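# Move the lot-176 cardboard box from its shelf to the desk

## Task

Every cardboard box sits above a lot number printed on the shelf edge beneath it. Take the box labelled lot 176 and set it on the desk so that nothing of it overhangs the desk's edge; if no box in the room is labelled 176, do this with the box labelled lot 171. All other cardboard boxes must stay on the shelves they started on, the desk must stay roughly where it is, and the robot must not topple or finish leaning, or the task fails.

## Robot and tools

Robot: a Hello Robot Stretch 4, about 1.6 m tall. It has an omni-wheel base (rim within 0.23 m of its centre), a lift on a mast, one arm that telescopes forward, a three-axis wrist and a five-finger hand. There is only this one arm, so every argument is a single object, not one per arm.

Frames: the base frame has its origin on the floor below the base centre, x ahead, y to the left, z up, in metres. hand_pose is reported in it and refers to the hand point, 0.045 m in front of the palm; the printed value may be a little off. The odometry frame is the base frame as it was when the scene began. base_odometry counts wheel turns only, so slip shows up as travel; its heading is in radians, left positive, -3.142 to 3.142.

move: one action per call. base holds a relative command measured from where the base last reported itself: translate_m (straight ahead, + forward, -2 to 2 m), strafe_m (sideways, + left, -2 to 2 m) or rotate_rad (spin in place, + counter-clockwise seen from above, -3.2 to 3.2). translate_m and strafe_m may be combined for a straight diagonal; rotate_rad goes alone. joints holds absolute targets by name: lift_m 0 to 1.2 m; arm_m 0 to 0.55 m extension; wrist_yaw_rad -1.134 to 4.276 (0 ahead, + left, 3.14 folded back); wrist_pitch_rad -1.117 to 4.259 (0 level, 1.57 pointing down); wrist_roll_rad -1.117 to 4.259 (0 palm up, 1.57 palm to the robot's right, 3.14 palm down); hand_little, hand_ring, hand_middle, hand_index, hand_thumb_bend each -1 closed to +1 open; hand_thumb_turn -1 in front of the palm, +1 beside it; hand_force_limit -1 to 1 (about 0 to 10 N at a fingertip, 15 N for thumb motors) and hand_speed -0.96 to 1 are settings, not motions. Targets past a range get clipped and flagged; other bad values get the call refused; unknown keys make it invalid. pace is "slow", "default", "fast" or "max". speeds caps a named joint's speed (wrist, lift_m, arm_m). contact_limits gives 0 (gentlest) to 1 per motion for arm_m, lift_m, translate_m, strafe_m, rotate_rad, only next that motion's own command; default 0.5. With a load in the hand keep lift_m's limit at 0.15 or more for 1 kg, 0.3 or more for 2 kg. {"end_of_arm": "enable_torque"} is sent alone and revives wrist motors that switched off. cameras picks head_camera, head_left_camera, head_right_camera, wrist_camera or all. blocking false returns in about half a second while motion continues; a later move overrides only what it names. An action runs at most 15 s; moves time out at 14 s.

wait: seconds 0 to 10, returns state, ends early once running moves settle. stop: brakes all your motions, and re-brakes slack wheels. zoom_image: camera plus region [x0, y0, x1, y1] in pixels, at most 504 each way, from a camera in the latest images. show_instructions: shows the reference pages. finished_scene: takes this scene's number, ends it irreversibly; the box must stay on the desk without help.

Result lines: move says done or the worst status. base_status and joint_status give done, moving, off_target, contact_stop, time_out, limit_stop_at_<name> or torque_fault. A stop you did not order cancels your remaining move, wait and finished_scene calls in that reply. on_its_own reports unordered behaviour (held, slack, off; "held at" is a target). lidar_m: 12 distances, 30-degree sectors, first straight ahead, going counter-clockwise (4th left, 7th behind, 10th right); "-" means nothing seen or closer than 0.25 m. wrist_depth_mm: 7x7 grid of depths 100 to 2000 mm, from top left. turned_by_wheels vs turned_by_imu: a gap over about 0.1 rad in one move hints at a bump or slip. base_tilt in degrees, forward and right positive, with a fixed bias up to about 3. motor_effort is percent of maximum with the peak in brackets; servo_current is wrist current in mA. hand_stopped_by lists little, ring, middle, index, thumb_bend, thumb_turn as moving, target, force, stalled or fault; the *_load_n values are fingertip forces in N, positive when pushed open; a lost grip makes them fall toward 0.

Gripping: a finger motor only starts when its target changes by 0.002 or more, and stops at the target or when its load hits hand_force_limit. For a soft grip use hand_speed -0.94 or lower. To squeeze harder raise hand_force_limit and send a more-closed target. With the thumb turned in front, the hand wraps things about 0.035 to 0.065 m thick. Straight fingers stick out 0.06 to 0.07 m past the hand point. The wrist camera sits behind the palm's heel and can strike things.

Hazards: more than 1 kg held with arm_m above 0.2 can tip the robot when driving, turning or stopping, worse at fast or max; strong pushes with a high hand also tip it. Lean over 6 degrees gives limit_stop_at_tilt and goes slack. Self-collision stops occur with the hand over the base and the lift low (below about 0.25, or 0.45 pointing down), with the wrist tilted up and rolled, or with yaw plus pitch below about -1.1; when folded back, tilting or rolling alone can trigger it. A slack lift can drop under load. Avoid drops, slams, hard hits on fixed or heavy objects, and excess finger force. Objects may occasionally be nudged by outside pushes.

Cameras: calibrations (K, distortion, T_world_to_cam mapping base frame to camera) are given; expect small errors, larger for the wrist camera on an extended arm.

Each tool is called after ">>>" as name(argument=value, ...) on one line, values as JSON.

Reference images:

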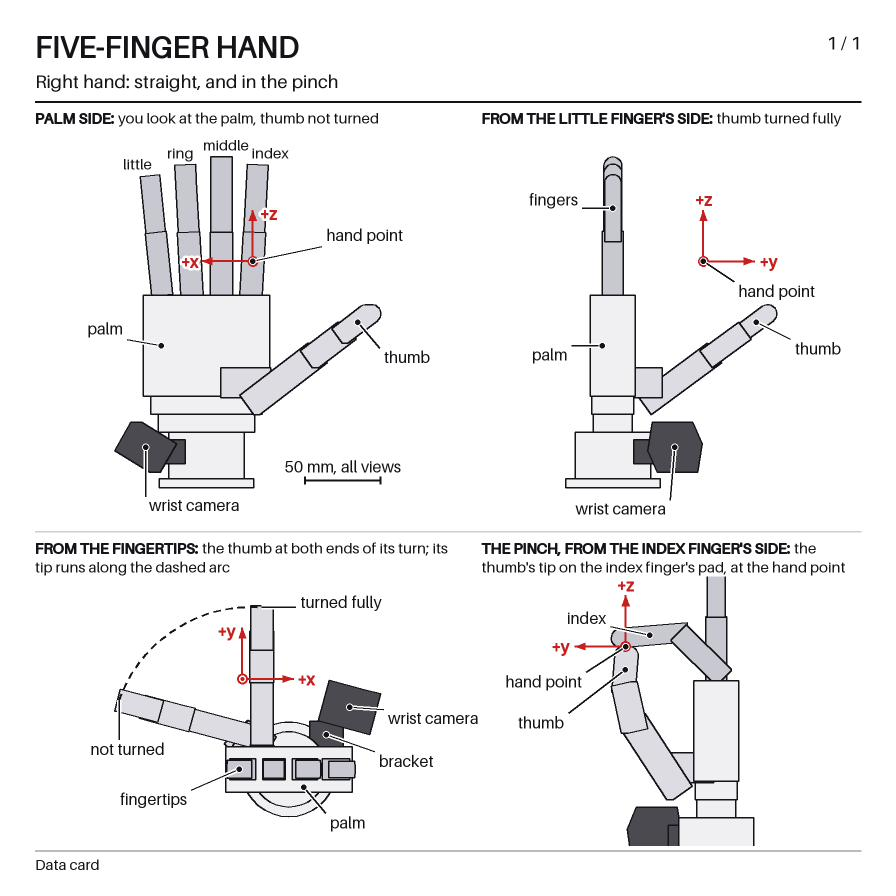

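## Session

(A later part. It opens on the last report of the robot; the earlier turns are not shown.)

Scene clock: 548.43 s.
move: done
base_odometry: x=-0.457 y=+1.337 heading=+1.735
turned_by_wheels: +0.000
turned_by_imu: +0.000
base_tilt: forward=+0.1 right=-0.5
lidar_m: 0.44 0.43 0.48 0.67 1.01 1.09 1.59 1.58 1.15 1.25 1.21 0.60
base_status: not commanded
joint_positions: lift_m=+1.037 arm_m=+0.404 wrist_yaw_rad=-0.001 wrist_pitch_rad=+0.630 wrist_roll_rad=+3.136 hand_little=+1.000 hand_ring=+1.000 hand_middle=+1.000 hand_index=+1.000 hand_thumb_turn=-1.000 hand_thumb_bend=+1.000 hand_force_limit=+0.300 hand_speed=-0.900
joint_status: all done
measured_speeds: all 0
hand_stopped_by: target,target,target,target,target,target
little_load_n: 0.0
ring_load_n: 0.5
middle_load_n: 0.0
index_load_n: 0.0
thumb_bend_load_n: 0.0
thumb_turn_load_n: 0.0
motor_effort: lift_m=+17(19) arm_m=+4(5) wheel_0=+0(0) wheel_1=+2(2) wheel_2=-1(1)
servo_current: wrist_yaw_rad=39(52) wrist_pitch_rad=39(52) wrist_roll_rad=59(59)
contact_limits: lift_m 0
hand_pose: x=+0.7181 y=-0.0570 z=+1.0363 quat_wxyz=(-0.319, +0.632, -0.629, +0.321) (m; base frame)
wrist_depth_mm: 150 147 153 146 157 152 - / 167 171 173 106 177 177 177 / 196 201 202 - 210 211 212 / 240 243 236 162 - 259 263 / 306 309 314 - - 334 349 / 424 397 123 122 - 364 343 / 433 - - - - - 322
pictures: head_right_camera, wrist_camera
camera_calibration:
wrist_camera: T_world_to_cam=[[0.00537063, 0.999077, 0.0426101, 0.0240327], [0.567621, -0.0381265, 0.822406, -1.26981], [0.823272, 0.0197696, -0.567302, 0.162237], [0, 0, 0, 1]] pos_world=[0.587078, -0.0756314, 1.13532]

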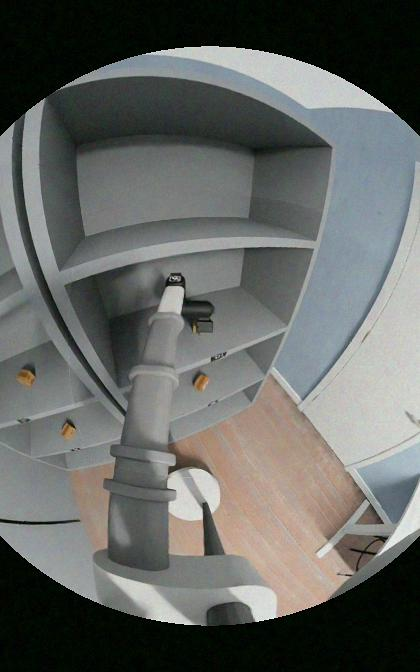

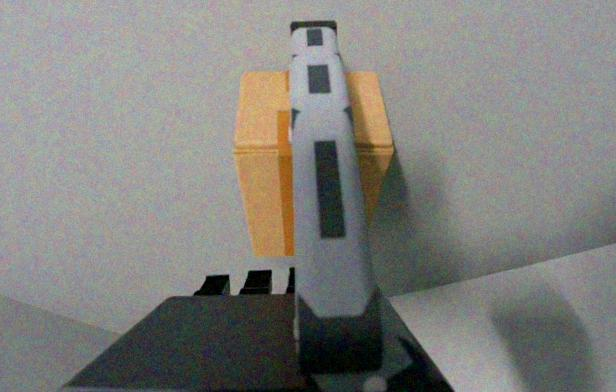

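>>> move(joints={"hand_index": 0.1, "hand_middle": 0.1, "hand_force_limit": -0.3, "hand_speed": -0.88}, cameras=["head_right_camera", "wrist_camera"])

Scene clock: 555.47 s.
move: off_target
base_odometry: x=-0.457 y=+1.337 heading=+1.735
turned_by_wheels: +0.000
turned_by_imu: +0.000
base_tilt: forward=+0.1 right=-0.6
lidar_m: 0.45 0.41 0.46 0.67 1.01 1.09 1.57 1.59 1.11 1.23 1.21 0.58
base_status: not commanded
joint_positions: lift_m=+1.037 arm_m=+0.404 wrist_yaw_rad=-0.001 wrist_pitch_rad=+0.630 wrist_roll_rad=+3.136 hand_little=+1.000 hand_ring=+1.000 hand_middle=+0.456 hand_index=+0.456 hand_thumb_turn=-1.000 hand_thumb_bend=+1.001 hand_force_limit=-0.300 hand_speed=-0.880
joint_status: hand_middle off_target (ended at +0.456, target +0.100); hand_index off_target (ended at +0.456, target +0.100); the others done
measured_speeds: all 0
hand_stopped_by: target,target,force,force,target,target
little_load_n: 0.0
ring_load_n: 0.0
middle_load_n: 4.5
index_load_n: 4.5
thumb_bend_load_n: 2.0
thumb_turn_load_n: 0.5
motor_effort: lift_m=+17(17) arm_m=+4(5) wheel_0=+0(0) wheel_1=+2(2) wheel_2=-1(1)
servo_current: wrist_yaw_rad=46(52) wrist_pitch_rad=52(59) wrist_roll_rad=33(52)
contact_limits: lift_m 0
hand_pose: x=+0.7181 y=-0.0570 z=+1.0362 quat_wxyz=(-0.319, +0.632, -0.629, +0.321) (m; base frame)
wrist_depth_mm: 147 147 145 118 154 155 - / 164 169 126 105 125 181 182 / 195 200 202 - 206 216 218 / 236 241 237 163 - 266 272 / 300 306 314 - - 349 351 / 415 389 123 134 - 362 342 / 433 - - - - - -
pictures: head_right_camera, wrist_camera
camera_calibration:
wrist_camera: T_world_to_cam=[[0.00548362, 0.99907, 0.0427748, 0.0237782], [0.567619, -0.0383262, 0.822399, -1.26982], [0.823273, 0.0197701, -0.567301, 0.162236], [0, 0, 0, 1]] pos_world=[0.587078, -0.0756308, 1.13532]

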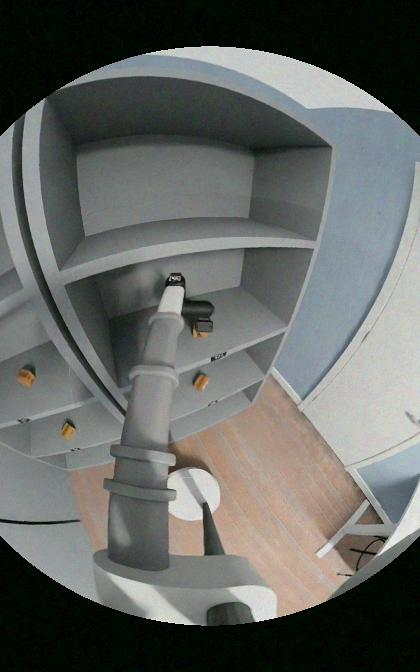

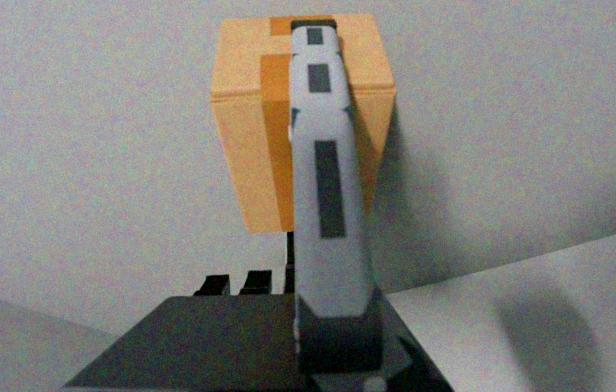

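>>> move(joints={"hand_index": 0.05, "hand_middle": 0.05, "hand_force_limit": 0.2, "hand_speed": -0.9})

>>> move(joints={"lift_m": 1.065}, pace="slow", cameras=["head_right_camera", "wrist_camera"])

Scene clock: 560.20 s.
move: off_target
base_odometry: x=-0.457 y=+1.337 heading=+1.735
turned_by_wheels: +0.000
turned_by_imu: +0.000
base_tilt: forward=+0.2 right=-0.5
lidar_m: 0.45 0.42 0.46 0.68 1.01 1.08 1.58 1.59 1.15 1.26 1.20 0.59
base_status: not commanded
joint_positions: lift_m=+1.037 arm_m=+0.404 wrist_yaw_rad=-0.001 wrist_pitch_rad=+0.630 wrist_roll_rad=+3.136 hand_little=+1.000 hand_ring=+1.000 hand_middle=+0.450 hand_index=+0.449 hand_thumb_turn=-1.000 hand_thumb_bend=+1.001 hand_force_limit=+0.200 hand_speed=-0.900
joint_status: hand_middle off_target (ended at +0.450, target +0.050); hand_index off_target (ended at +0.449, target +0.050); the others done
measured_speeds: all 0
hand_stopped_by: target,target,force,force,target,target
little_load_n: 0.0
ring_load_n: 0.0
middle_load_n: 6.0
index_load_n: 6.0
thumb_bend_load_n: 2.5
thumb_turn_load_n: 0.5
motor_effort: lift_m=+17(17) arm_m=+5(5) wheel_0=+0(0) wheel_1=+1(2) wheel_2=-1(1)
servo_current: wrist_yaw_rad=33(46) wrist_pitch_rad=46(52) wrist_roll_rad=39(46)
contact_limits: lift_m 0
hand_pose: x=+0.7181 y=-0.0570 z=+1.0362 quat_wxyz=(-0.319, +0.632, -0.629, +0.321) (m; base frame)
wrist_depth_mm: 147 147 145 129 154 155 - / 164 169 126 105 125 181 181 / 195 200 202 - 213 216 218 / 237 241 237 163 - 266 273 / 300 306 314 - - 349 351 / 415 389 123 134 - 362 340 / 436 - - - - - -
pictures: none

Scene clock: 561.23 s.
move: done
base_odometry: x=-0.457 y=+1.337 heading=+1.735
turned_by_wheels: +0.000
turned_by_imu: +0.000
base_tilt: forward=+0.2 right=-0.4
lidar_m: 0.43 0.42 0.47 0.67 1.00 1.09 1.57 1.60 1.16 1.25 1.22 0.60
base_status: not commanded
joint_positions: lift_m=+1.065 arm_m=+0.404 wrist_yaw_rad=-0.001 wrist_pitch_rad=+0.631 wrist_roll_rad=+3.136 hand_little=+1.000 hand_ring=+1.000 hand_middle=+0.450 hand_index=+0.449 hand_thumb_turn=-1.000 hand_thumb_bend=+1.001 hand_force_limit=+0.200 hand_speed=-0.900
joint_status: all done
measured_speeds: all 0
hand_stopped_by: target,target,force,force,target,target
little_load_n: 0.0
ring_load_n: 0.0
middle_load_n: 6.0
index_load_n: 6.0
thumb_bend_load_n: 2.5
thumb_turn_load_n: 1.0
motor_effort: lift_m=+25(27) arm_m=+4(5) wheel_0=+0(0) wheel_1=+1(2) wheel_2=-1(1)
servo_current: wrist_yaw_rad=46(46) wrist_pitch_rad=46(59) wrist_roll_rad=33(46)
hand_pose: x=+0.7181 y=-0.0570 z=+1.0636 quat_wxyz=(-0.319, +0.632, -0.629, +0.321) (m; base frame)
wrist_depth_mm: 175 177 173 129 176 186 - / 197 202 126 105 125 211 211 / 233 239 240 - 250 251 252 / 285 289 281 163 - 309 314 / 364 366 373 - - 382 364 / 439 466 124 134 - 366 343 / 433 - - - - - 324
pictures: head_right_camera, wrist_camera
camera_calibration:
wrist_camera: T_world_to_cam=[[0.00549289, 0.99907, 0.0427725, 0.0226077], [0.567801, -0.0383252, 0.822273, -1.29223], [0.823147, 0.0197696, -0.567484, 0.178009], [0, 0, 0, 1]] pos_world=[0.587078, -0.0756308, 1.16262]

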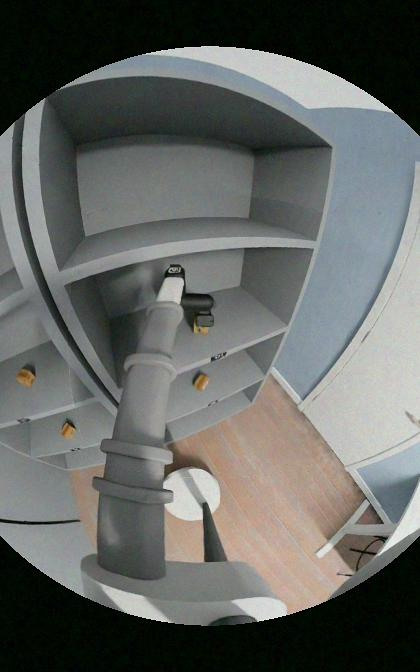

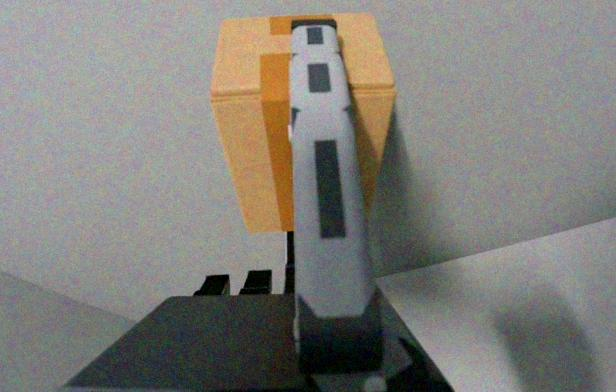

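>>> move(joints={"lift_m": 1.085}, pace="slow")

>>> move(joints={"arm_m": 0.02}, speeds={"arm_m": 0.2})

>>> move(base={"translate_m": -0.5}, pace="slow", cameras=["head_camera", "wrist_camera"])

Scene clock: 581.47 s.
move: done
base_odometry: x=-0.457 y=+1.337 heading=+1.735
turned_by_wheels: +0.000
turned_by_imu: +0.000
base_tilt: forward=+0.2 right=-0.4
lidar_m: 0.45 0.42 0.47 0.67 1.01 1.07 1.57 1.60 1.13 1.26 1.21 0.58
base_status: not commanded
joint_positions: lift_m=+1.085 arm_m=+0.404 wrist_yaw_rad=-0.001 wrist_pitch_rad=+0.631 wrist_roll_rad=+3.136 hand_little=+1.000 hand_ring=+1.000 hand_middle=+0.450 hand_index=+0.449 hand_thumb_turn=-1.000 hand_thumb_bend=+1.001 hand_force_limit=+0.200 hand_speed=-0.900
joint_status: all done
measured_speeds: all 0
hand_stopped_by: target,target,force,force,target,target
little_load_n: 0.0
ring_load_n: 0.0
middle_load_n: 5.5
index_load_n: 6.0
thumb_bend_load_n: 2.0
thumb_turn_load_n: 0.5
motor_effort: lift_m=+25(27) arm_m=+4(5) wheel_0=+0(0) wheel_1=+2(2) wheel_2=-1(1)
servo_current: wrist_yaw_rad=46(46) wrist_pitch_rad=46(52) wrist_roll_rad=20(46)
hand_pose: x=+0.7181 y=-0.0570 z=+1.0836 quat_wxyz=(-0.319, +0.632, -0.629, +0.321) (m; base frame)
wrist_depth_mm: 196 196 193 129 197 208 - / 221 225 126 105 123 236 236 / 262 266 270 - 279 281 283 / 319 322 315 163 - 345 351 / 407 410 415 - - 394 366 / 449 496 123 134 - 366 343 / 436 - - - - - 324
pictures: none

Scene clock: 584.17 s.
move: done
base_odometry: x=-0.457 y=+1.337 heading=+1.735
turned_by_wheels: +0.000
turned_by_imu: +0.000
base_tilt: forward=+0.1 right=-0.4
lidar_m: 0.45 0.42 0.45 0.69 1.02 1.08 1.61 1.60 1.16 1.25 1.21 0.59
base_status: not commanded
joint_positions: lift_m=+1.085 arm_m=+0.020 wrist_yaw_rad=-0.001 wrist_pitch_rad=+0.631 wrist_roll_rad=+3.136 hand_little=+1.000 hand_ring=+1.000 hand_middle=+0.450 hand_index=+0.449 hand_thumb_turn=-1.000 hand_thumb_bend=+1.001 hand_force_limit=+0.200 hand_speed=-0.900
joint_status: all done
measured_speeds: all 0
hand_stopped_by: target,target,force,force,target,target
little_load_n: 0.0
ring_load_n: 0.0
middle_load_n: 6.0
index_load_n: 6.0
thumb_bend_load_n: 2.5
thumb_turn_load_n: 0.5
motor_effort: lift_m=+25(25) arm_m=-5(10) wheel_0=+0(0) wheel_1=+1(2) wheel_2=-1(1)
servo_current: wrist_yaw_rad=39(46) wrist_pitch_rad=46(52) wrist_roll_rad=39(59)
hand_pose: x=+0.3342 y=-0.0570 z=+1.0836 quat_wxyz=(-0.319, +0.632, -0.629, +0.321) (m; base frame)
wrist_depth_mm: 1255 1229 134 129 137 707 500 / - 842 126 105 122 798 544 / - 878 931 - - 866 314 / 715 - 177 163 - 347 353 / 654 517 442 - - 452 462 / 574 535 123 134 - 634 615 / 585 - - - - - 597
pictures: none

Scene clock: 590.47 s.
move: done
base_odometry: x=-0.375 y=+0.844 heading=+1.735
turned_by_wheels: +0.000
turned_by_imu: +0.001
base_tilt: forward=+0.2 right=-0.4
lidar_m: 0.92 0.88 0.93 0.79 0.78 0.86 1.26 3.38 0.94 0.91 1.40 1.20
base_status: done
joint_positions: lift_m=+1.085 arm_m=+0.020 wrist_yaw_rad=-0.001 wrist_pitch_rad=+0.631 wrist_roll_rad=+3.136 hand_little=+1.000 hand_ring=+1.000 hand_middle=+0.450 hand_index=+0.449 hand_thumb_turn=-1.000 hand_thumb_bend=+1.001 hand_force_limit=+0.200 hand_speed=-0.900
joint_status: not commanded
measured_speeds: all 0
hand_stopped_by: target,target,force,force,target,target
little_load_n: 0.0
ring_load_n: 0.0
middle_load_n: 6.0
index_load_n: 6.0
thumb_bend_load_n: 2.5
thumb_turn_load_n: 1.0
motor_effort: lift_m=+25(25) arm_m=-5(5) wheel_0=+0(6) wheel_1=+0(5) wheel_2=+0(8)
servo_current: wrist_yaw_rad=39(52) wrist_pitch_rad=46(59) wrist_roll_rad=52(59)
hand_pose: x=+0.3342 y=-0.0570 z=+1.0836 quat_wxyz=(-0.319, +0.632, -0.629, +0.321) (m; base frame)
wrist_depth_mm: 1229 1255 1229 129 137 - - / 1366 1464 126 105 122 - - / 1397 1661 1397 - - 891 - / - - 169 163 - 798 - / - - - - - 732 - / - - 123 134 - 668 - / - - - - - - -
pictures: head_camera, wrist_camera
camera_calibration:
wrist_camera: T_world_to_cam=[[0.00550513, 0.99907, 0.0427728, 0.023858], [0.56803, -0.0383269, 0.822115, -1.09056], [0.822989, 0.0197704, -0.567713, 0.505669], [0, 0, 0, 1]] pos_world=[0.203178, -0.0756308, 1.18262]

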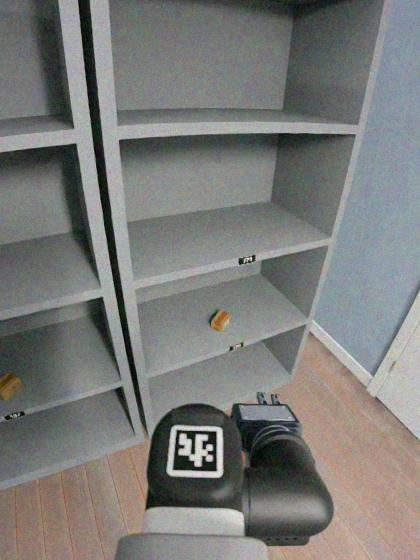

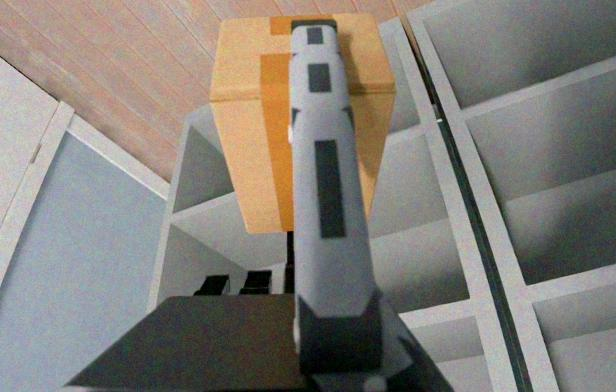

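>>> move(base={"rotate_rad": -1.145}, joints={"lift_m": 0.95}, pace="slow", cameras=["head_camera", "head_right_camera"])

Scene clock: 597.00 s.
move: done
base_odometry: x=-0.375 y=+0.844 heading=+0.591
turned_by_wheels: -1.145
turned_by_imu: -1.140
base_tilt: forward=+0.1 right=-0.5
lidar_m: 1.38 1.27 0.92 0.87 0.91 0.83 0.80 0.85 1.14 3.37 1.02 0.93
base_status: done
joint_positions: lift_m=+0.950 arm_m=+0.020 wrist_yaw_rad=-0.001 wrist_pitch_rad=+0.631 wrist_roll_rad=+3.136 hand_little=+1.000 hand_ring=+1.000 hand_middle=+0.450 hand_index=+0.449 hand_thumb_turn=-1.000 hand_thumb_bend=+1.001 hand_force_limit=+0.200 hand_speed=-0.900
joint_status: all done
measured_speeds: all 0
hand_stopped_by: target,target,force,force,target,target
little_load_n: 0.0
ring_load_n: 0.0
middle_load_n: 6.0
index_load_n: 5.5
thumb_bend_load_n: 2.5
thumb_turn_load_n: 0.5
motor_effort: lift_m=+17(23) arm_m=-4(5) wheel_0=+1(8) wheel_1=+2(6) wheel_2=+0(8)
servo_current: wrist_yaw_rad=46(46) wrist_pitch_rad=46(52) wrist_roll_rad=39(52)
hand_pose: x=+0.3342 y=-0.0570 z=+0.9492 quat_wxyz=(-0.319, +0.632, -0.629, +0.321) (m; base frame)
wrist_depth_mm: 1098 1098 1098 129 137 1160 1160 / 1255 1281 126 105 121 1336 1336 / 1499 1430 1499 - - 1576 1576 / - - 161 163 - 1537 - / - - - - - 1397 - / - - 123 134 - 1255 - / - - - - - - -
pictures: head_camera, head_right_camera

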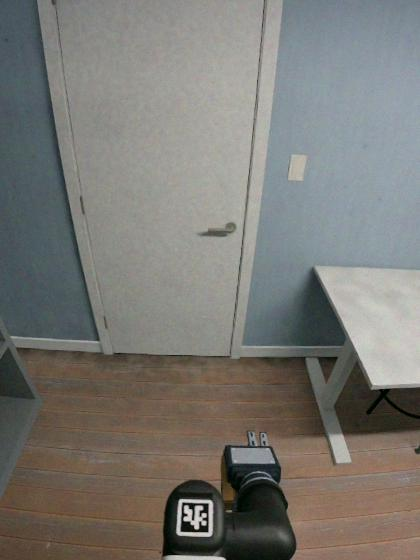

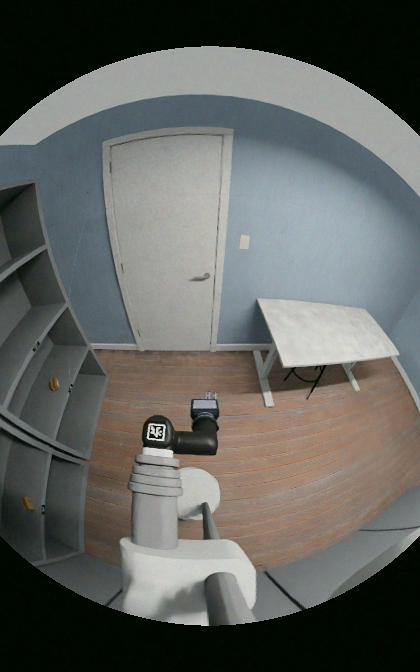

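>>> move(base={"strafe_m": -0.95, "translate_m": 0.1}, pace="default", cameras=["head_camera", "wrist_camera"])

Scene clock: 606.23 s.
move: done
base_odometry: x=+0.237 y=+0.110 heading=+0.591
turned_by_wheels: +0.000
turned_by_imu: -0.006
base_tilt: forward=+0.2 right=-0.5
lidar_m: 0.58 0.61 1.92 1.82 1.28 0.90 0.87 0.92 1.23 2.42 0.92 0.63
base_status: done
joint_positions: lift_m=+0.950 arm_m=+0.020 wrist_yaw_rad=-0.001 wrist_pitch_rad=+0.631 wrist_roll_rad=+3.136 hand_little=+1.000 hand_ring=+1.000 hand_middle=+0.450 hand_index=+0.449 hand_thumb_turn=-1.000 hand_thumb_bend=+1.001 hand_force_limit=+0.200 hand_speed=-0.900
joint_status: not commanded
measured_speeds: all 0
hand_stopped_by: target,target,force,force,target,target
little_load_n: 0.0
ring_load_n: 0.0
middle_load_n: 5.5
index_load_n: 6.0
thumb_bend_load_n: 2.0
thumb_turn_load_n: 0.5
motor_effort: lift_m=+18(19) arm_m=-5(5) wheel_0=+0(9) wheel_1=+1(8) wheel_2=-2(9)
servo_current: wrist_yaw_rad=39(46) wrist_pitch_rad=46(59) wrist_roll_rad=46(65)
hand_pose: x=+0.3342 y=-0.0570 z=+0.9491 quat_wxyz=(-0.319, +0.632, -0.629, +0.321) (m; base frame)
wrist_depth_mm: 1098 1118 1098 129 137 1182 1182 / 1255 1281 126 105 121 1308 1336 / 1464 1499 1397 - - 1537 1537 / - - 161 163 - - - / - - - - - - - / - - 123 134 - - - / - - - - - - -
pictures: head_camera, wrist_camera
camera_calibration:
wrist_camera: T_world_to_cam=[[0.00550513, 0.99907, 0.0427728, 0.029611], [0.56803, -0.0383269, 0.822115, -0.979983], [0.822989, 0.0197704, -0.567713, 0.429312], [0, 0, 0, 1]] pos_world=[0.203178, -0.0756308, 1.04812]

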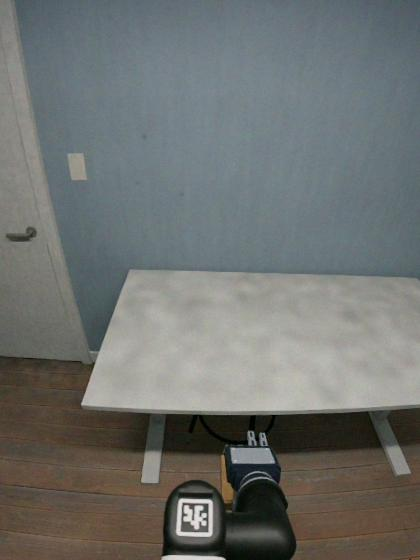

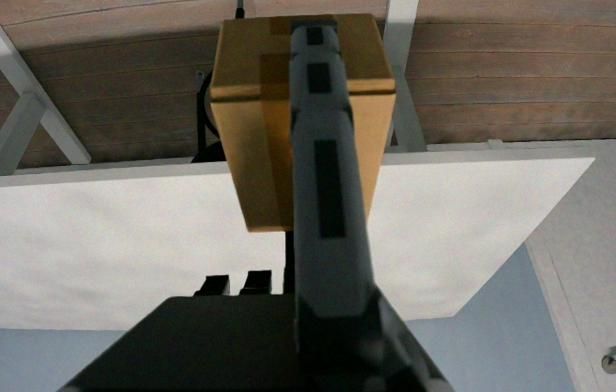

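>>> move(base={"translate_m": 0.1}, joints={"arm_m": 0.35}, speeds={"arm_m": 0.2}, cameras=["head_camera", "wrist_camera"])

Scene clock: 615.07 s.
move: done
base_odometry: x=+0.320 y=+0.166 heading=+0.591
turned_by_wheels: +0.000
turned_by_imu: +0.000
base_tilt: forward=+0.2 right=-0.5
lidar_m: 0.49 0.53 1.79 1.82 1.44 1.03 0.96 1.03 1.37 2.45 0.74 0.52
base_status: done
joint_positions: lift_m=+0.950 arm_m=+0.350 wrist_yaw_rad=-0.001 wrist_pitch_rad=+0.631 wrist_roll_rad=+3.136 hand_little=+1.000 hand_ring=+1.000 hand_middle=+0.450 hand_index=+0.449 hand_thumb_turn=-1.000 hand_thumb_bend=+1.001 hand_force_limit=+0.200 hand_speed=-0.900
joint_status: all done
measured_speeds: all 0
hand_stopped_by: target,target,force,force,target,target
little_load_n: 0.0
ring_load_n: 0.0
middle_load_n: 5.5
index_load_n: 5.5
thumb_bend_load_n: 2.5
thumb_turn_load_n: 1.0
motor_effort: lift_m=+19(19) arm_m=+5(9) wheel_0=+0(6) wheel_1=-1(5) wheel_2=+0(10)
servo_current: wrist_yaw_rad=39(46) wrist_pitch_rad=46(52) wrist_roll_rad=46(59)
hand_pose: x=+0.6640 y=-0.0570 z=+0.9491 quat_wxyz=(-0.319, +0.632, -0.629, +0.321) (m; base frame)
wrist_depth_mm: - - 133 129 - - - / - - 122 105 121 - - / - - - - - - - / - - 161 163 - - - / - - - - - - - / - - 123 134 - - - / - - - - - - -
pictures: head_camera, wrist_camera
camera_calibration:
wrist_camera: T_world_to_cam=[[0.00550513, 0.99907, 0.0427728, 0.0277954], [0.56803, -0.0383269, 0.822115, -1.16732], [0.822989, 0.0197704, -0.567713, 0.15789], [0, 0, 0, 1]] pos_world=[0.532978, -0.0756308, 1.04812]

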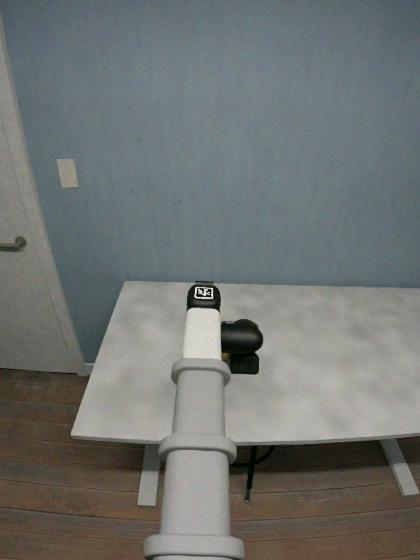

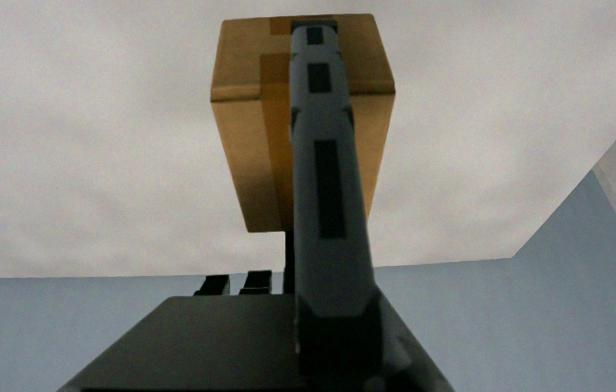

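>>> move(joints={"lift_m": 0.82}, pace="slow", contact_limits={"lift_m": 0.1}, cameras=["head_camera", "head_right_camera", "wrist_camera"])

>>> zoom_image(camera="head_right_camera", region=[140, 280, 290, 420])

Scene clock: 622.60 s.
move: done
base_odometry: x=+0.320 y=+0.166 heading=+0.591
turned_by_wheels: +0.000
turned_by_imu: +0.000
base_tilt: forward=+0.2 right=-0.4
lidar_m: 0.50 0.51 1.77 1.81 1.43 1.06 0.97 1.01 1.37 2.43 0.74 0.54
base_status: not commanded
joint_positions: lift_m=+0.820 arm_m=+0.350 wrist_yaw_rad=-0.001 wrist_pitch_rad=+0.631 wrist_roll_rad=+3.136 hand_little=+1.000 hand_ring=+1.000 hand_middle=+0.450 hand_index=+0.449 hand_thumb_turn=-1.000 hand_thumb_bend=+1.001 hand_force_limit=+0.200 hand_speed=-0.900
joint_status: all done
measured_speeds: all 0
hand_stopped_by: target,target,force,force,target,target
little_load_n: 0.0
ring_load_n: 0.0
middle_load_n: 6.0
index_load_n: 6.0
thumb_bend_load_n: 2.5
thumb_turn_load_n: 0.5
motor_effort: lift_m=+17(19) arm_m=+5(5) wheel_0=+0(0) wheel_1=+0(1) wheel_2=+0(1)
servo_current: wrist_yaw_rad=39(46) wrist_pitch_rad=46(52) wrist_roll_rad=39(52)
contact_limits: lift_m 0.1
hand_pose: x=+0.6640 y=-0.0570 z=+0.8192 quat_wxyz=(-0.319, +0.632, -0.629, +0.321) (m; base frame)
wrist_depth_mm: - - 133 129 - - - / - - 122 105 122 - - / - - - - - - - / - - 161 163 - - - / - - - - - - - / - - 123 134 - - - / - - - - - - -
pictures: head_camera, head_right_camera, wrist_camera
camera_calibration:
wrist_camera: T_world_to_cam=[[0.00550513, 0.99907, 0.0427728, 0.0333473], [0.56803, -0.0383269, 0.822115, -1.06061], [0.822989, 0.0197704, -0.567713, 0.0842006], [0, 0, 0, 1]] pos_world=[0.532978, -0.0756308, 0.918318]

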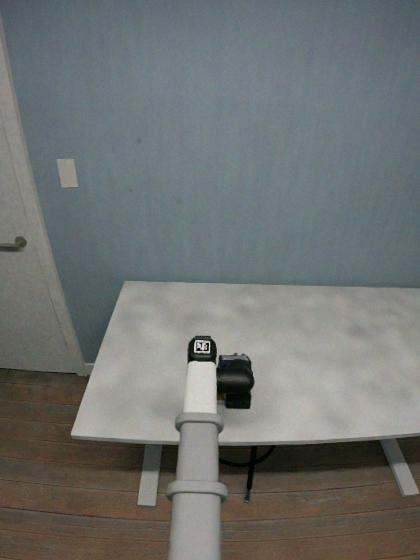

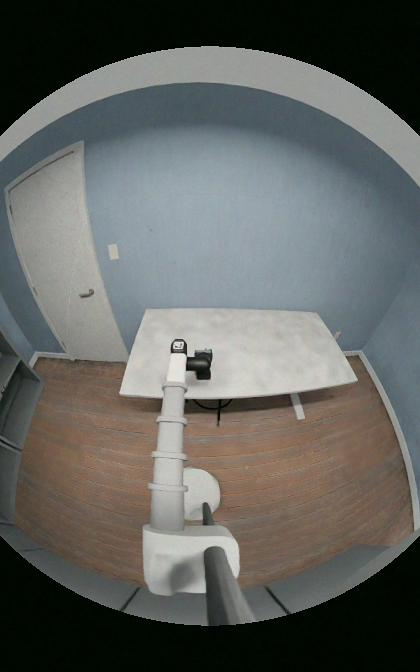

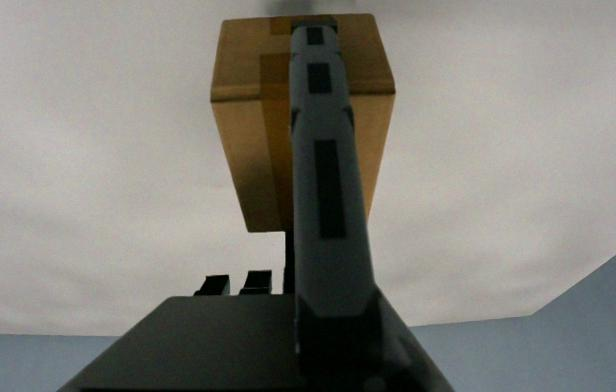

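Scaled by 3.360 from the camera's 420x672 image, which has a finer 600x960 frame.

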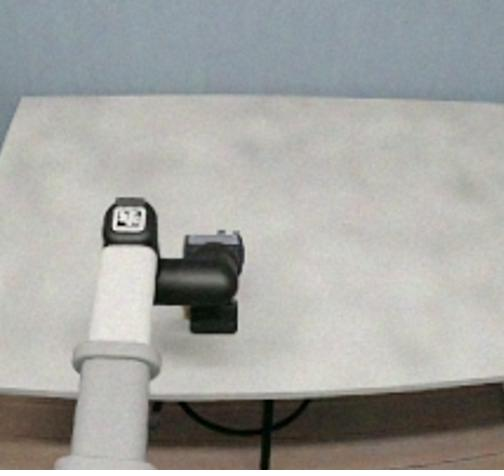

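>>> move(joints={"lift_m": 0.795}, speeds={"lift_m": 0.05}, contact_limits={"lift_m": 0.0}, cameras=["head_camera", "wrist_camera"])

>>> zoom_image(camera="head_camera", region=[180, 330, 290, 440])

Scene clock: 629.13 s.
move: done
base_odometry: x=+0.320 y=+0.166 heading=+0.591
turned_by_wheels: +0.000
turned_by_imu: +0.000
base_tilt: forward=+0.2 right=-0.5
lidar_m: 0.48 0.53 1.76 1.83 1.46 1.03 0.95 1.01 1.39 2.44 0.75 0.53
base_status: not commanded
joint_positions: lift_m=+0.795 arm_m=+0.350 wrist_yaw_rad=-0.001 wrist_pitch_rad=+0.631 wrist_roll_rad=+3.136 hand_little=+1.000 hand_ring=+1.000 hand_middle=+0.450 hand_index=+0.449 hand_thumb_turn=-1.000 hand_thumb_bend=+1.001 hand_force_limit=+0.200 hand_speed=-0.900
joint_status: all done
measured_speeds: all 0
hand_stopped_by: target,target,force,force,target,target
little_load_n: 0.0
ring_load_n: 0.0
middle_load_n: 6.0
index_load_n: 5.5
thumb_bend_load_n: 2.5
thumb_turn_load_n: 0.5
motor_effort: lift_m=+17(18) arm_m=+5(5) wheel_0=+0(0) wheel_1=+0(1) wheel_2=+0(1)
servo_current: wrist_yaw_rad=39(46) wrist_pitch_rad=39(52) wrist_roll_rad=46(46)
contact_limits: lift_m 0
hand_pose: x=+0.6640 y=-0.0570 z=+0.7941 quat_wxyz=(-0.319, +0.632, -0.629, +0.321) (m; base frame)
wrist_depth_mm: - - 134 129 - - - / - - 122 105 122 - - / - - - - - - - / - - 161 163 - - - / - - - - - - - / - - 123 134 - - - / - - - - - - -
pictures: head_camera, wrist_camera
camera_calibration:
wrist_camera: T_world_to_cam=[[0.00550513, 0.99907, 0.0427728, 0.0344209], [0.56803, -0.0383269, 0.822115, -1.03997], [0.822989, 0.0197704, -0.567713, 0.069951], [0, 0, 0, 1]] pos_world=[0.532978, -0.0756308, 0.893218]

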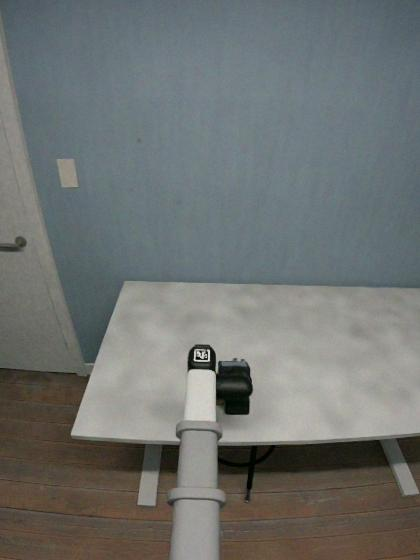

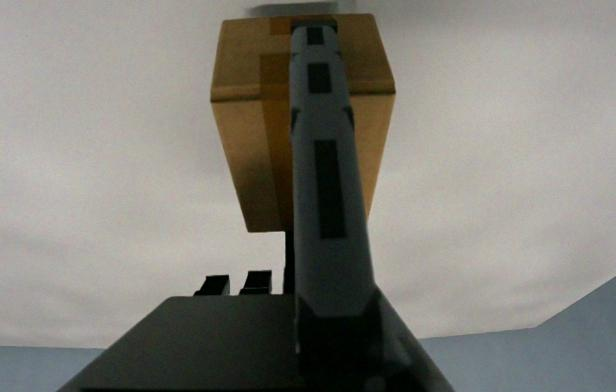

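Scaled by 4.582 from the camera's 420x560 image, which has a finer 1200x1600 frame.

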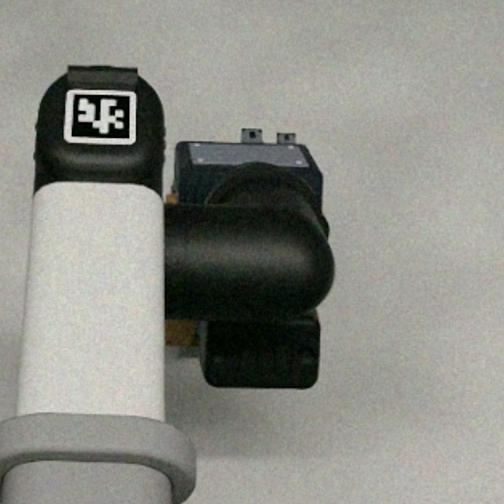

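>>> move(joints={"lift_m": 0.78}, speeds={"lift_m": 0.04}, contact_limits={"lift_m": 0.0}, cameras=["wrist_camera"])

>>> zoom_image(camera="wrist_camera", region=[180, 0, 430, 120])

Scene clock: 633.20 s.
move: done
base_odometry: x=+0.320 y=+0.166 heading=+0.591
turned_by_wheels: +0.000
turned_by_imu: +0.000
base_tilt: forward=+0.1 right=-0.5
lidar_m: 0.49 0.52 1.77 1.82 1.43 1.03 0.98 1.01 1.36 2.43 0.75 0.55
base_status: not commanded
joint_positions: lift_m=+0.780 arm_m=+0.350 wrist_yaw_rad=-0.001 wrist_pitch_rad=+0.631 wrist_roll_rad=+3.136 hand_little=+1.000 hand_ring=+1.000 hand_middle=+0.450 hand_index=+0.449 hand_thumb_turn=-1.000 hand_thumb_bend=+1.001 hand_force_limit=+0.200 hand_speed=-0.900
joint_status: all done
measured_speeds: all 0
hand_stopped_by: target,target,force,force,target,target
little_load_n: 0.0
ring_load_n: 0.0
middle_load_n: 6.0
index_load_n: 6.0
thumb_bend_load_n: 2.0
thumb_turn_load_n: 0.5
motor_effort: lift_m=+17(19) arm_m=+5(5) wheel_0=+0(0) wheel_1=+0(1) wheel_2=+0(1)
servo_current: wrist_yaw_rad=39(46) wrist_pitch_rad=39(52) wrist_roll_rad=26(46)
contact_limits: lift_m 0
hand_pose: x=+0.6640 y=-0.0570 z=+0.7792 quat_wxyz=(-0.319, +0.632, -0.629, +0.321) (m; base frame)
wrist_depth_mm: - - 134 129 - - - / - - 122 105 122 - - / - - - - - - - / - - 161 163 - - - / - - - - - - - / - - 123 134 - - - / - - - - - - -
pictures: wrist_camera
camera_calibration:
wrist_camera: T_world_to_cam=[[0.00550513, 0.99907, 0.0427728, 0.0350625], [0.56803, -0.0383269, 0.822115, -1.02764], [0.822989, 0.0197704, -0.567713, 0.0614353], [0, 0, 0, 1]] pos_world=[0.532978, -0.0756308, 0.878218]

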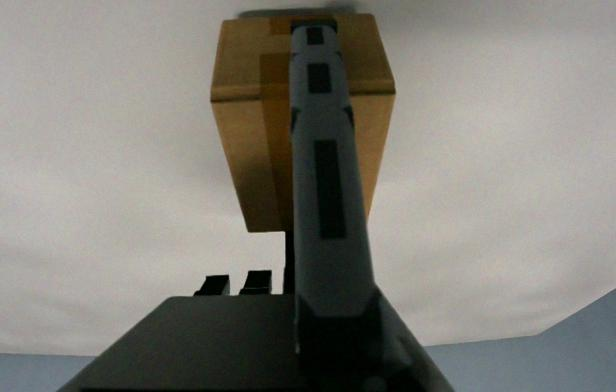

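Scaled by 2.016.

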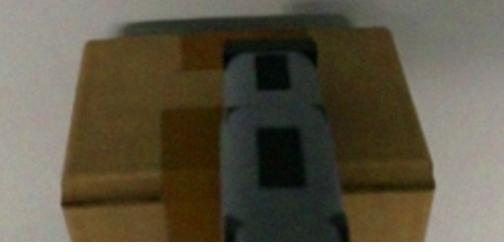

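>>> move(joints={"lift_m": 0.774}, speeds={"lift_m": 0.03}, contact_limits={"lift_m": 0.0}, cameras=["wrist_camera"])

>>> zoom_image(camera="wrist_camera", region=[180, 0, 430, 120])

Scene clock: 639.97 s.
move: done
base_odometry: x=+0.320 y=+0.166 heading=+0.591
turned_by_wheels: +0.000
turned_by_imu: +0.000
base_tilt: forward=+0.2 right=-0.5
lidar_m: 0.50 0.52 1.77 1.82 1.47 1.04 0.99 1.02 1.40 2.43 0.76 0.53
base_status: not commanded
joint_positions: lift_m=+0.774 arm_m=+0.350 wrist_yaw_rad=-0.001 wrist_pitch_rad=+0.631 wrist_roll_rad=+3.136 hand_little=+1.000 hand_ring=+1.000 hand_middle=+0.450 hand_index=+0.449 hand_thumb_turn=-1.000 hand_thumb_bend=+1.001 hand_force_limit=+0.200 hand_speed=-0.900
joint_status: all done
measured_speeds: all 0
hand_stopped_by: target,target,force,force,target,target
little_load_n: 0.0
ring_load_n: 0.0
middle_load_n: 6.0
index_load_n: 6.0
thumb_bend_load_n: 2.5
thumb_turn_load_n: 0.5
motor_effort: lift_m=+18(19) arm_m=+4(5) wheel_0=+0(0) wheel_1=+0(1) wheel_2=-1(1)
servo_current: wrist_yaw_rad=39(46) wrist_pitch_rad=46(52) wrist_roll_rad=26(46)
contact_limits: lift_m 0
hand_pose: x=+0.6640 y=-0.0570 z=+0.7731 quat_wxyz=(-0.319, +0.632, -0.629, +0.321) (m; base frame)
wrist_depth_mm: - - 133 129 - - - / - - 122 105 122 - - / - - - - - - - / - - 162 163 - - - / - - - - - - - / - - 123 134 - - - / - - - - - - -
pictures: wrist_camera
camera_calibration:
wrist_camera: T_world_to_cam=[[0.00550513, 0.99907, 0.0427728, 0.0353186], [0.56803, -0.0383269, 0.822115, -1.02277], [0.822989, 0.0197704, -0.567713, 0.0579467], [0, 0, 0, 1]] pos_world=[0.533078, -0.0756308, 0.872218]

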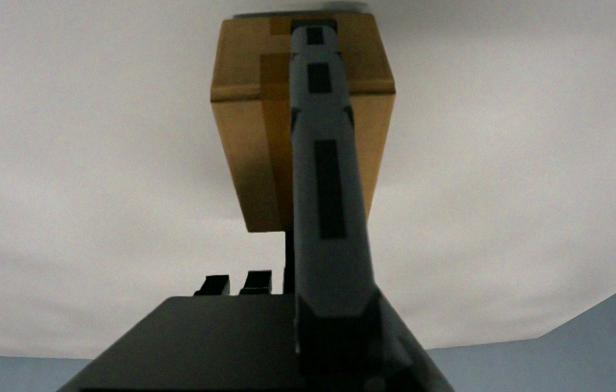

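Scaled by 2.016.

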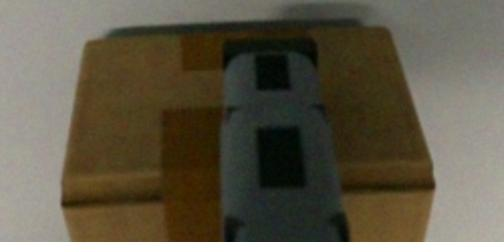

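>>> move(joints={"lift_m": 0.768}, speeds={"lift_m": 0.03}, contact_limits={"lift_m": 0.0}, cameras=["wrist_camera"])

>>> zoom_image(camera="wrist_camera", region=[180, 0, 430, 120])

Scene clock: 643.87 s.
move: done
base_odometry: x=+0.320 y=+0.166 heading=+0.591
turned_by_wheels: +0.000
turned_by_imu: +0.000
base_tilt: forward=+0.1 right=-0.5
lidar_m: 0.48 0.50 1.75 1.82 1.45 1.03 0.96 1.01 1.39 2.43 0.73 0.53
base_status: not commanded
joint_positions: lift_m=+0.768 arm_m=+0.350 wrist_yaw_rad=-0.001 wrist_pitch_rad=+0.631 wrist_roll_rad=+3.136 hand_little=+1.000 hand_ring=+1.000 hand_middle=+0.450 hand_index=+0.449 hand_thumb_turn=-1.000 hand_thumb_bend=+1.001 hand_force_limit=+0.200 hand_speed=-0.900
joint_status: all done
measured_speeds: all 0
hand_stopped_by: target,target,force,force,target,target
little_load_n: 0.0
ring_load_n: 0.0
middle_load_n: 6.0
index_load_n: 6.0
thumb_bend_load_n: 2.5
thumb_turn_load_n: 1.0
motor_effort: lift_m=+17(19) arm_m=+5(5) wheel_0=+0(0) wheel_1=+0(1) wheel_2=+0(1)
servo_current: wrist_yaw_rad=39(46) wrist_pitch_rad=39(46) wrist_roll_rad=33(52)
contact_limits: lift_m 0
hand_pose: x=+0.6640 y=-0.0570 z=+0.7672 quat_wxyz=(-0.319, +0.632, -0.629, +0.321) (m; base frame)
wrist_depth_mm: - - 134 129 - - - / - - 122 105 121 - - / - - - - - - - / - - 162 163 - - - / - - - - - - - / - - 123 134 - - - / - - - - - - -
pictures: wrist_camera
camera_calibration:
wrist_camera: T_world_to_cam=[[0.00550513, 0.99907, 0.0427728, 0.0355709], [0.56803, -0.0383269, 0.822115, -1.01792], [0.822989, 0.0197704, -0.567713, 0.0545972], [0, 0, 0, 1]] pos_world=[0.533078, -0.0756308, 0.866318]

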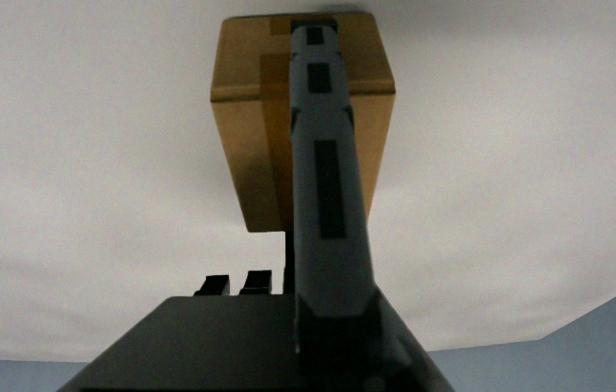

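Scaled by 2.016.

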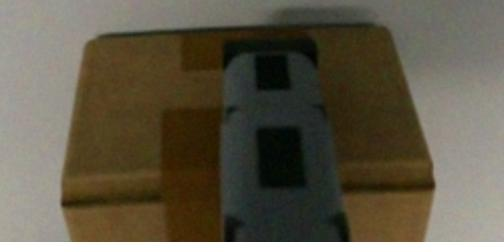

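Almost touching.

>>> move(joints={"lift_m": 0.765}, speeds={"lift_m": 0.02}, contact_limits={"lift_m": 0.0}, cameras=["wrist_camera"])

>>> zoom_image(camera="wrist_camera", region=[180, 0, 430, 120])

Scene clock: 648.63 s.
move: done
base_odometry: x=+0.320 y=+0.166 heading=+0.591
turned_by_wheels: +0.000
turned_by_imu: +0.000
base_tilt: forward=+0.2 right=-0.4
lidar_m: 0.49 0.52 1.75 1.80 1.46 1.04 0.99 1.02 1.37 2.44 0.75 0.51
base_status: not commanded
joint_positions: lift_m=+0.765 arm_m=+0.350 wrist_yaw_rad=-0.001 wrist_pitch_rad=+0.631 wrist_roll_rad=+3.136 hand_little=+1.000 hand_ring=+1.000 hand_middle=+0.450 hand_index=+0.449 hand_thumb_turn=-1.000 hand_thumb_bend=+1.001 hand_force_limit=+0.200 hand_speed=-0.900
joint_status: all done
measured_speeds: all 0
hand_stopped_by: target,target,force,force,target,target
little_load_n: 0.0
ring_load_n: 0.0
middle_load_n: 5.5
index_load_n: 5.5
thumb_bend_load_n: 2.5
thumb_turn_load_n: 0.5
motor_effort: lift_m=+15(18) arm_m=+4(5) wheel_0=+0(0) wheel_1=+0(0) wheel_2=+0(1)
servo_current: wrist_yaw_rad=33(46) wrist_pitch_rad=46(52) wrist_roll_rad=20(46)
contact_limits: lift_m 0
hand_pose: x=+0.6640 y=-0.0570 z=+0.7643 quat_wxyz=(-0.319, +0.632, -0.629, +0.321) (m; base frame)
wrist_depth_mm: - - 134 129 - - - / - - 122 104 121 - - / - - - - - - - / - - 161 163 - - - / - - - - - - - / - - 123 134 - - - / - - - - - - -
pictures: wrist_camera
camera_calibration:
wrist_camera: T_world_to_cam=[[0.00550513, 0.99907, 0.0427728, 0.035695], [0.56803, -0.0383269, 0.822115, -1.01553], [0.822989, 0.0197704, -0.567713, 0.0529509], [0, 0, 0, 1]] pos_world=[0.533078, -0.0756308, 0.863418]

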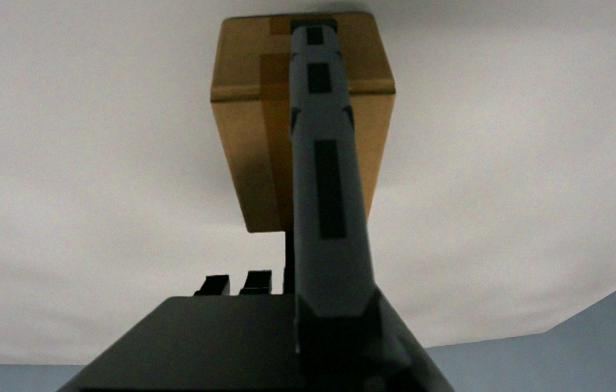

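Scaled by 2.016.

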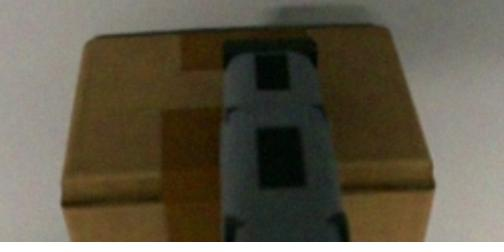

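>>> move(joints={"hand_index": 1, "hand_middle": 1, "hand_speed": -0.85}, cameras=["wrist_camera"])

>>> move(joints={"arm_m": 0.342}, pace="slow", contact_limits={"arm_m": 0.0})

>>> move(joints={"lift_m": 0.87}, pace="slow", cameras=["wrist_camera", "head_camera", "head_right_camera"])

Scene clock: 656.00 s.
move: done
base_odometry: x=+0.320 y=+0.166 heading=+0.591
turned_by_wheels: +0.000
turned_by_imu: +0.000
base_tilt: forward=+0.1 right=-0.5
lidar_m: 0.49 0.52 1.78 1.82 1.46 1.02 0.96 1.03 1.38 2.43 0.74 0.52
base_status: not commanded
joint_positions: lift_m=+0.765 arm_m=+0.350 wrist_yaw_rad=-0.001 wrist_pitch_rad=+0.631 wrist_roll_rad=+3.136 hand_little=+1.000 hand_ring=+1.000 hand_middle=+1.000 hand_index=+1.000 hand_thumb_turn=-1.000 hand_thumb_bend=+1.000 hand_force_limit=+0.200 hand_speed=-0.850
joint_status: all done
measured_speeds: all 0
hand_stopped_by: target,target,target,target,target,target
little_load_n: 0.0
ring_load_n: 0.0
middle_load_n: 0.0
index_load_n: 0.0
thumb_bend_load_n: 0.0
thumb_turn_load_n: 0.0
motor_effort: lift_m=+16(17) arm_m=+5(5) wheel_0=+0(0) wheel_1=+0(1) wheel_2=-1(1)
servo_current: wrist_yaw_rad=33(46) wrist_pitch_rad=46(52) wrist_roll_rad=26(52)
contact_limits: lift_m 0
hand_pose: x=+0.6640 y=-0.0570 z=+0.7642 quat_wxyz=(-0.319, +0.632, -0.629, +0.321) (m; base frame)
wrist_depth_mm: - - 136 117 - - - / - - 121 105 124 - - / - - - - - - - / - - 158 160 - - - / - - - - - - - / - - 123 122 - - - / - - - - - - -
pictures: wrist_camera
camera_calibration:
wrist_camera: T_world_to_cam=[[0.00550513, 0.99907, 0.0427728, 0.0356993], [0.56803, -0.0383269, 0.822115, -1.01545], [0.822989, 0.0197704, -0.567713, 0.0528941], [0, 0, 0, 1]] pos_world=[0.533078, -0.0756308, 0.863318]

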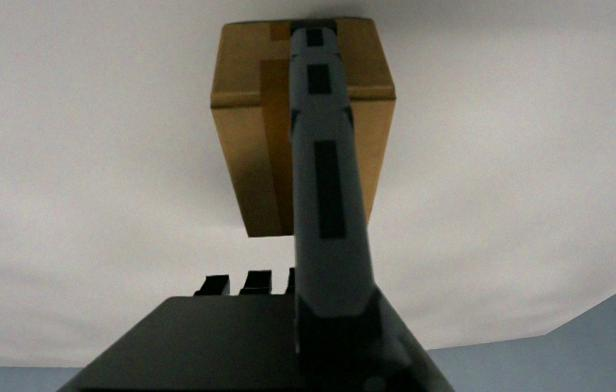

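Scene clock: 656.87 s.
move: done
base_odometry: x=+0.320 y=+0.166 heading=+0.591
turned_by_wheels: +0.000
turned_by_imu: +0.000
base_tilt: forward=+0.2 right=-0.6
lidar_m: 0.48 0.53 1.74 1.82 1.45 1.03 0.97 1.02 1.40 2.44 0.74 0.54
base_status: not commanded
joint_positions: lift_m=+0.765 arm_m=+0.342 wrist_yaw_rad=-0.001 wrist_pitch_rad=+0.631 wrist_roll_rad=+3.136 hand_little=+1.000 hand_ring=+1.000 hand_middle=+1.000 hand_index=+1.000 hand_thumb_turn=-1.000 hand_thumb_bend=+1.000 hand_force_limit=+0.200 hand_speed=-0.850
joint_status: all done
measured_speeds: all 0
hand_stopped_by: target,target,target,target,target,target
little_load_n: 0.0
ring_load_n: 0.0
middle_load_n: 0.0
index_load_n: 0.0
thumb_bend_load_n: 0.0
thumb_turn_load_n: 0.0
motor_effort: lift_m=+16(17) arm_m=-5(9) wheel_0=+0(0) wheel_1=+0(1) wheel_2=-1(1)
servo_current: wrist_yaw_rad=39(46) wrist_pitch_rad=46(52) wrist_roll_rad=33(52)
contact_limits: arm_m 0; lift_m 0
hand_pose: x=+0.6562 y=-0.0570 z=+0.7642 quat_wxyz=(-0.319, +0.632, -0.629, +0.321) (m; base frame)
wrist_depth_mm: - - - 115 - - - / - - 131 126 - - - / - - - - - - - / - - 158 160 - - - / - - - - - - - / - - 123 122 - - - / - - - - - - -
pictures: none

Scene clock: 658.60 s.
move: done
base_odometry: x=+0.320 y=+0.166 heading=+0.591
turned_by_wheels: +0.000
turned_by_imu: +0.000
base_tilt: forward=+0.1 right=-0.4
lidar_m: 0.49 0.52 1.77 1.82 1.43 1.03 0.98 1.02 1.39 2.43 0.76 0.52
base_status: not commanded
joint_positions: lift_m=+0.870 arm_m=+0.342 wrist_yaw_rad=-0.001 wrist_pitch_rad=+0.631 wrist_roll_rad=+3.136 hand_little=+1.000 hand_ring=+1.000 hand_middle=+1.000 hand_index=+1.000 hand_thumb_turn=-1.000 hand_thumb_bend=+1.000 hand_force_limit=+0.200 hand_speed=-0.850
joint_status: all done
measured_speeds: all 0
hand_stopped_by: target,target,target,target,target,target
little_load_n: 0.0
ring_load_n: 0.0
middle_load_n: 0.0
index_load_n: 0.0
thumb_bend_load_n: 0.0
thumb_turn_load_n: 0.0
motor_effort: lift_m=+24(29) arm_m=-5(5) wheel_0=+0(0) wheel_1=+0(1) wheel_2=-1(1)
servo_current: wrist_yaw_rad=33(46) wrist_pitch_rad=39(59) wrist_roll_rad=33(52)
contact_limits: arm_m 0
hand_pose: x=+0.6562 y=-0.0570 z=+0.8686 quat_wxyz=(-0.319, +0.632, -0.629, +0.321) (m; base frame)
wrist_depth_mm: - - - 202 - - - / - - - 106 - - - / - - - - - - - / - - - - - - - / - - - - - - - / - - 123 122 - - - / - - - - - - -
pictures: head_camera, head_right_camera, wrist_camera
camera_calibration:
wrist_camera: T_world_to_cam=[[0.00550513, 0.99907, 0.0427728, 0.0312773], [0.56803, -0.0383269, 0.822115, -1.09679], [0.822989, 0.0197704, -0.567713, 0.118665], [0, 0, 0, 1]] pos_world=[0.525178, -0.0756308, 0.967718]

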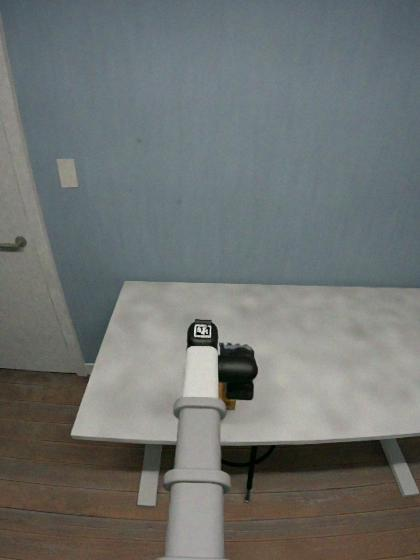

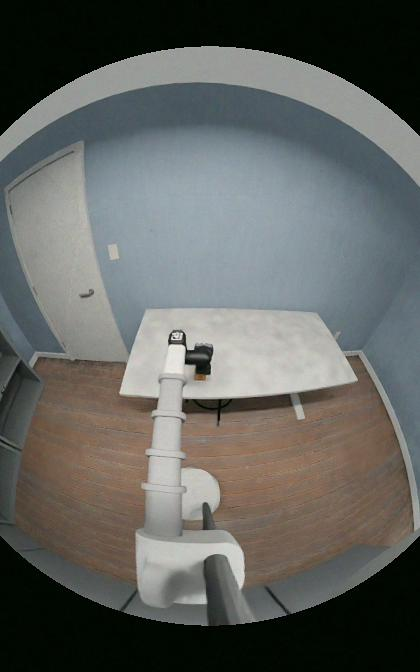

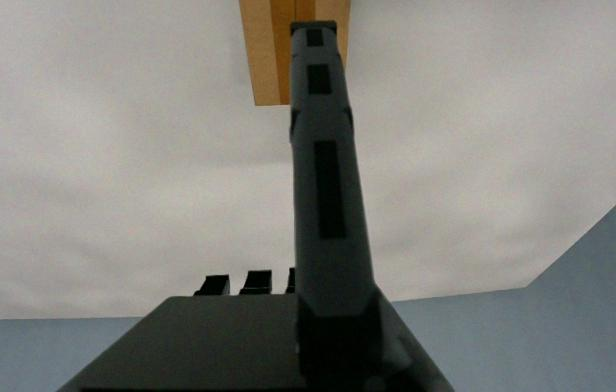

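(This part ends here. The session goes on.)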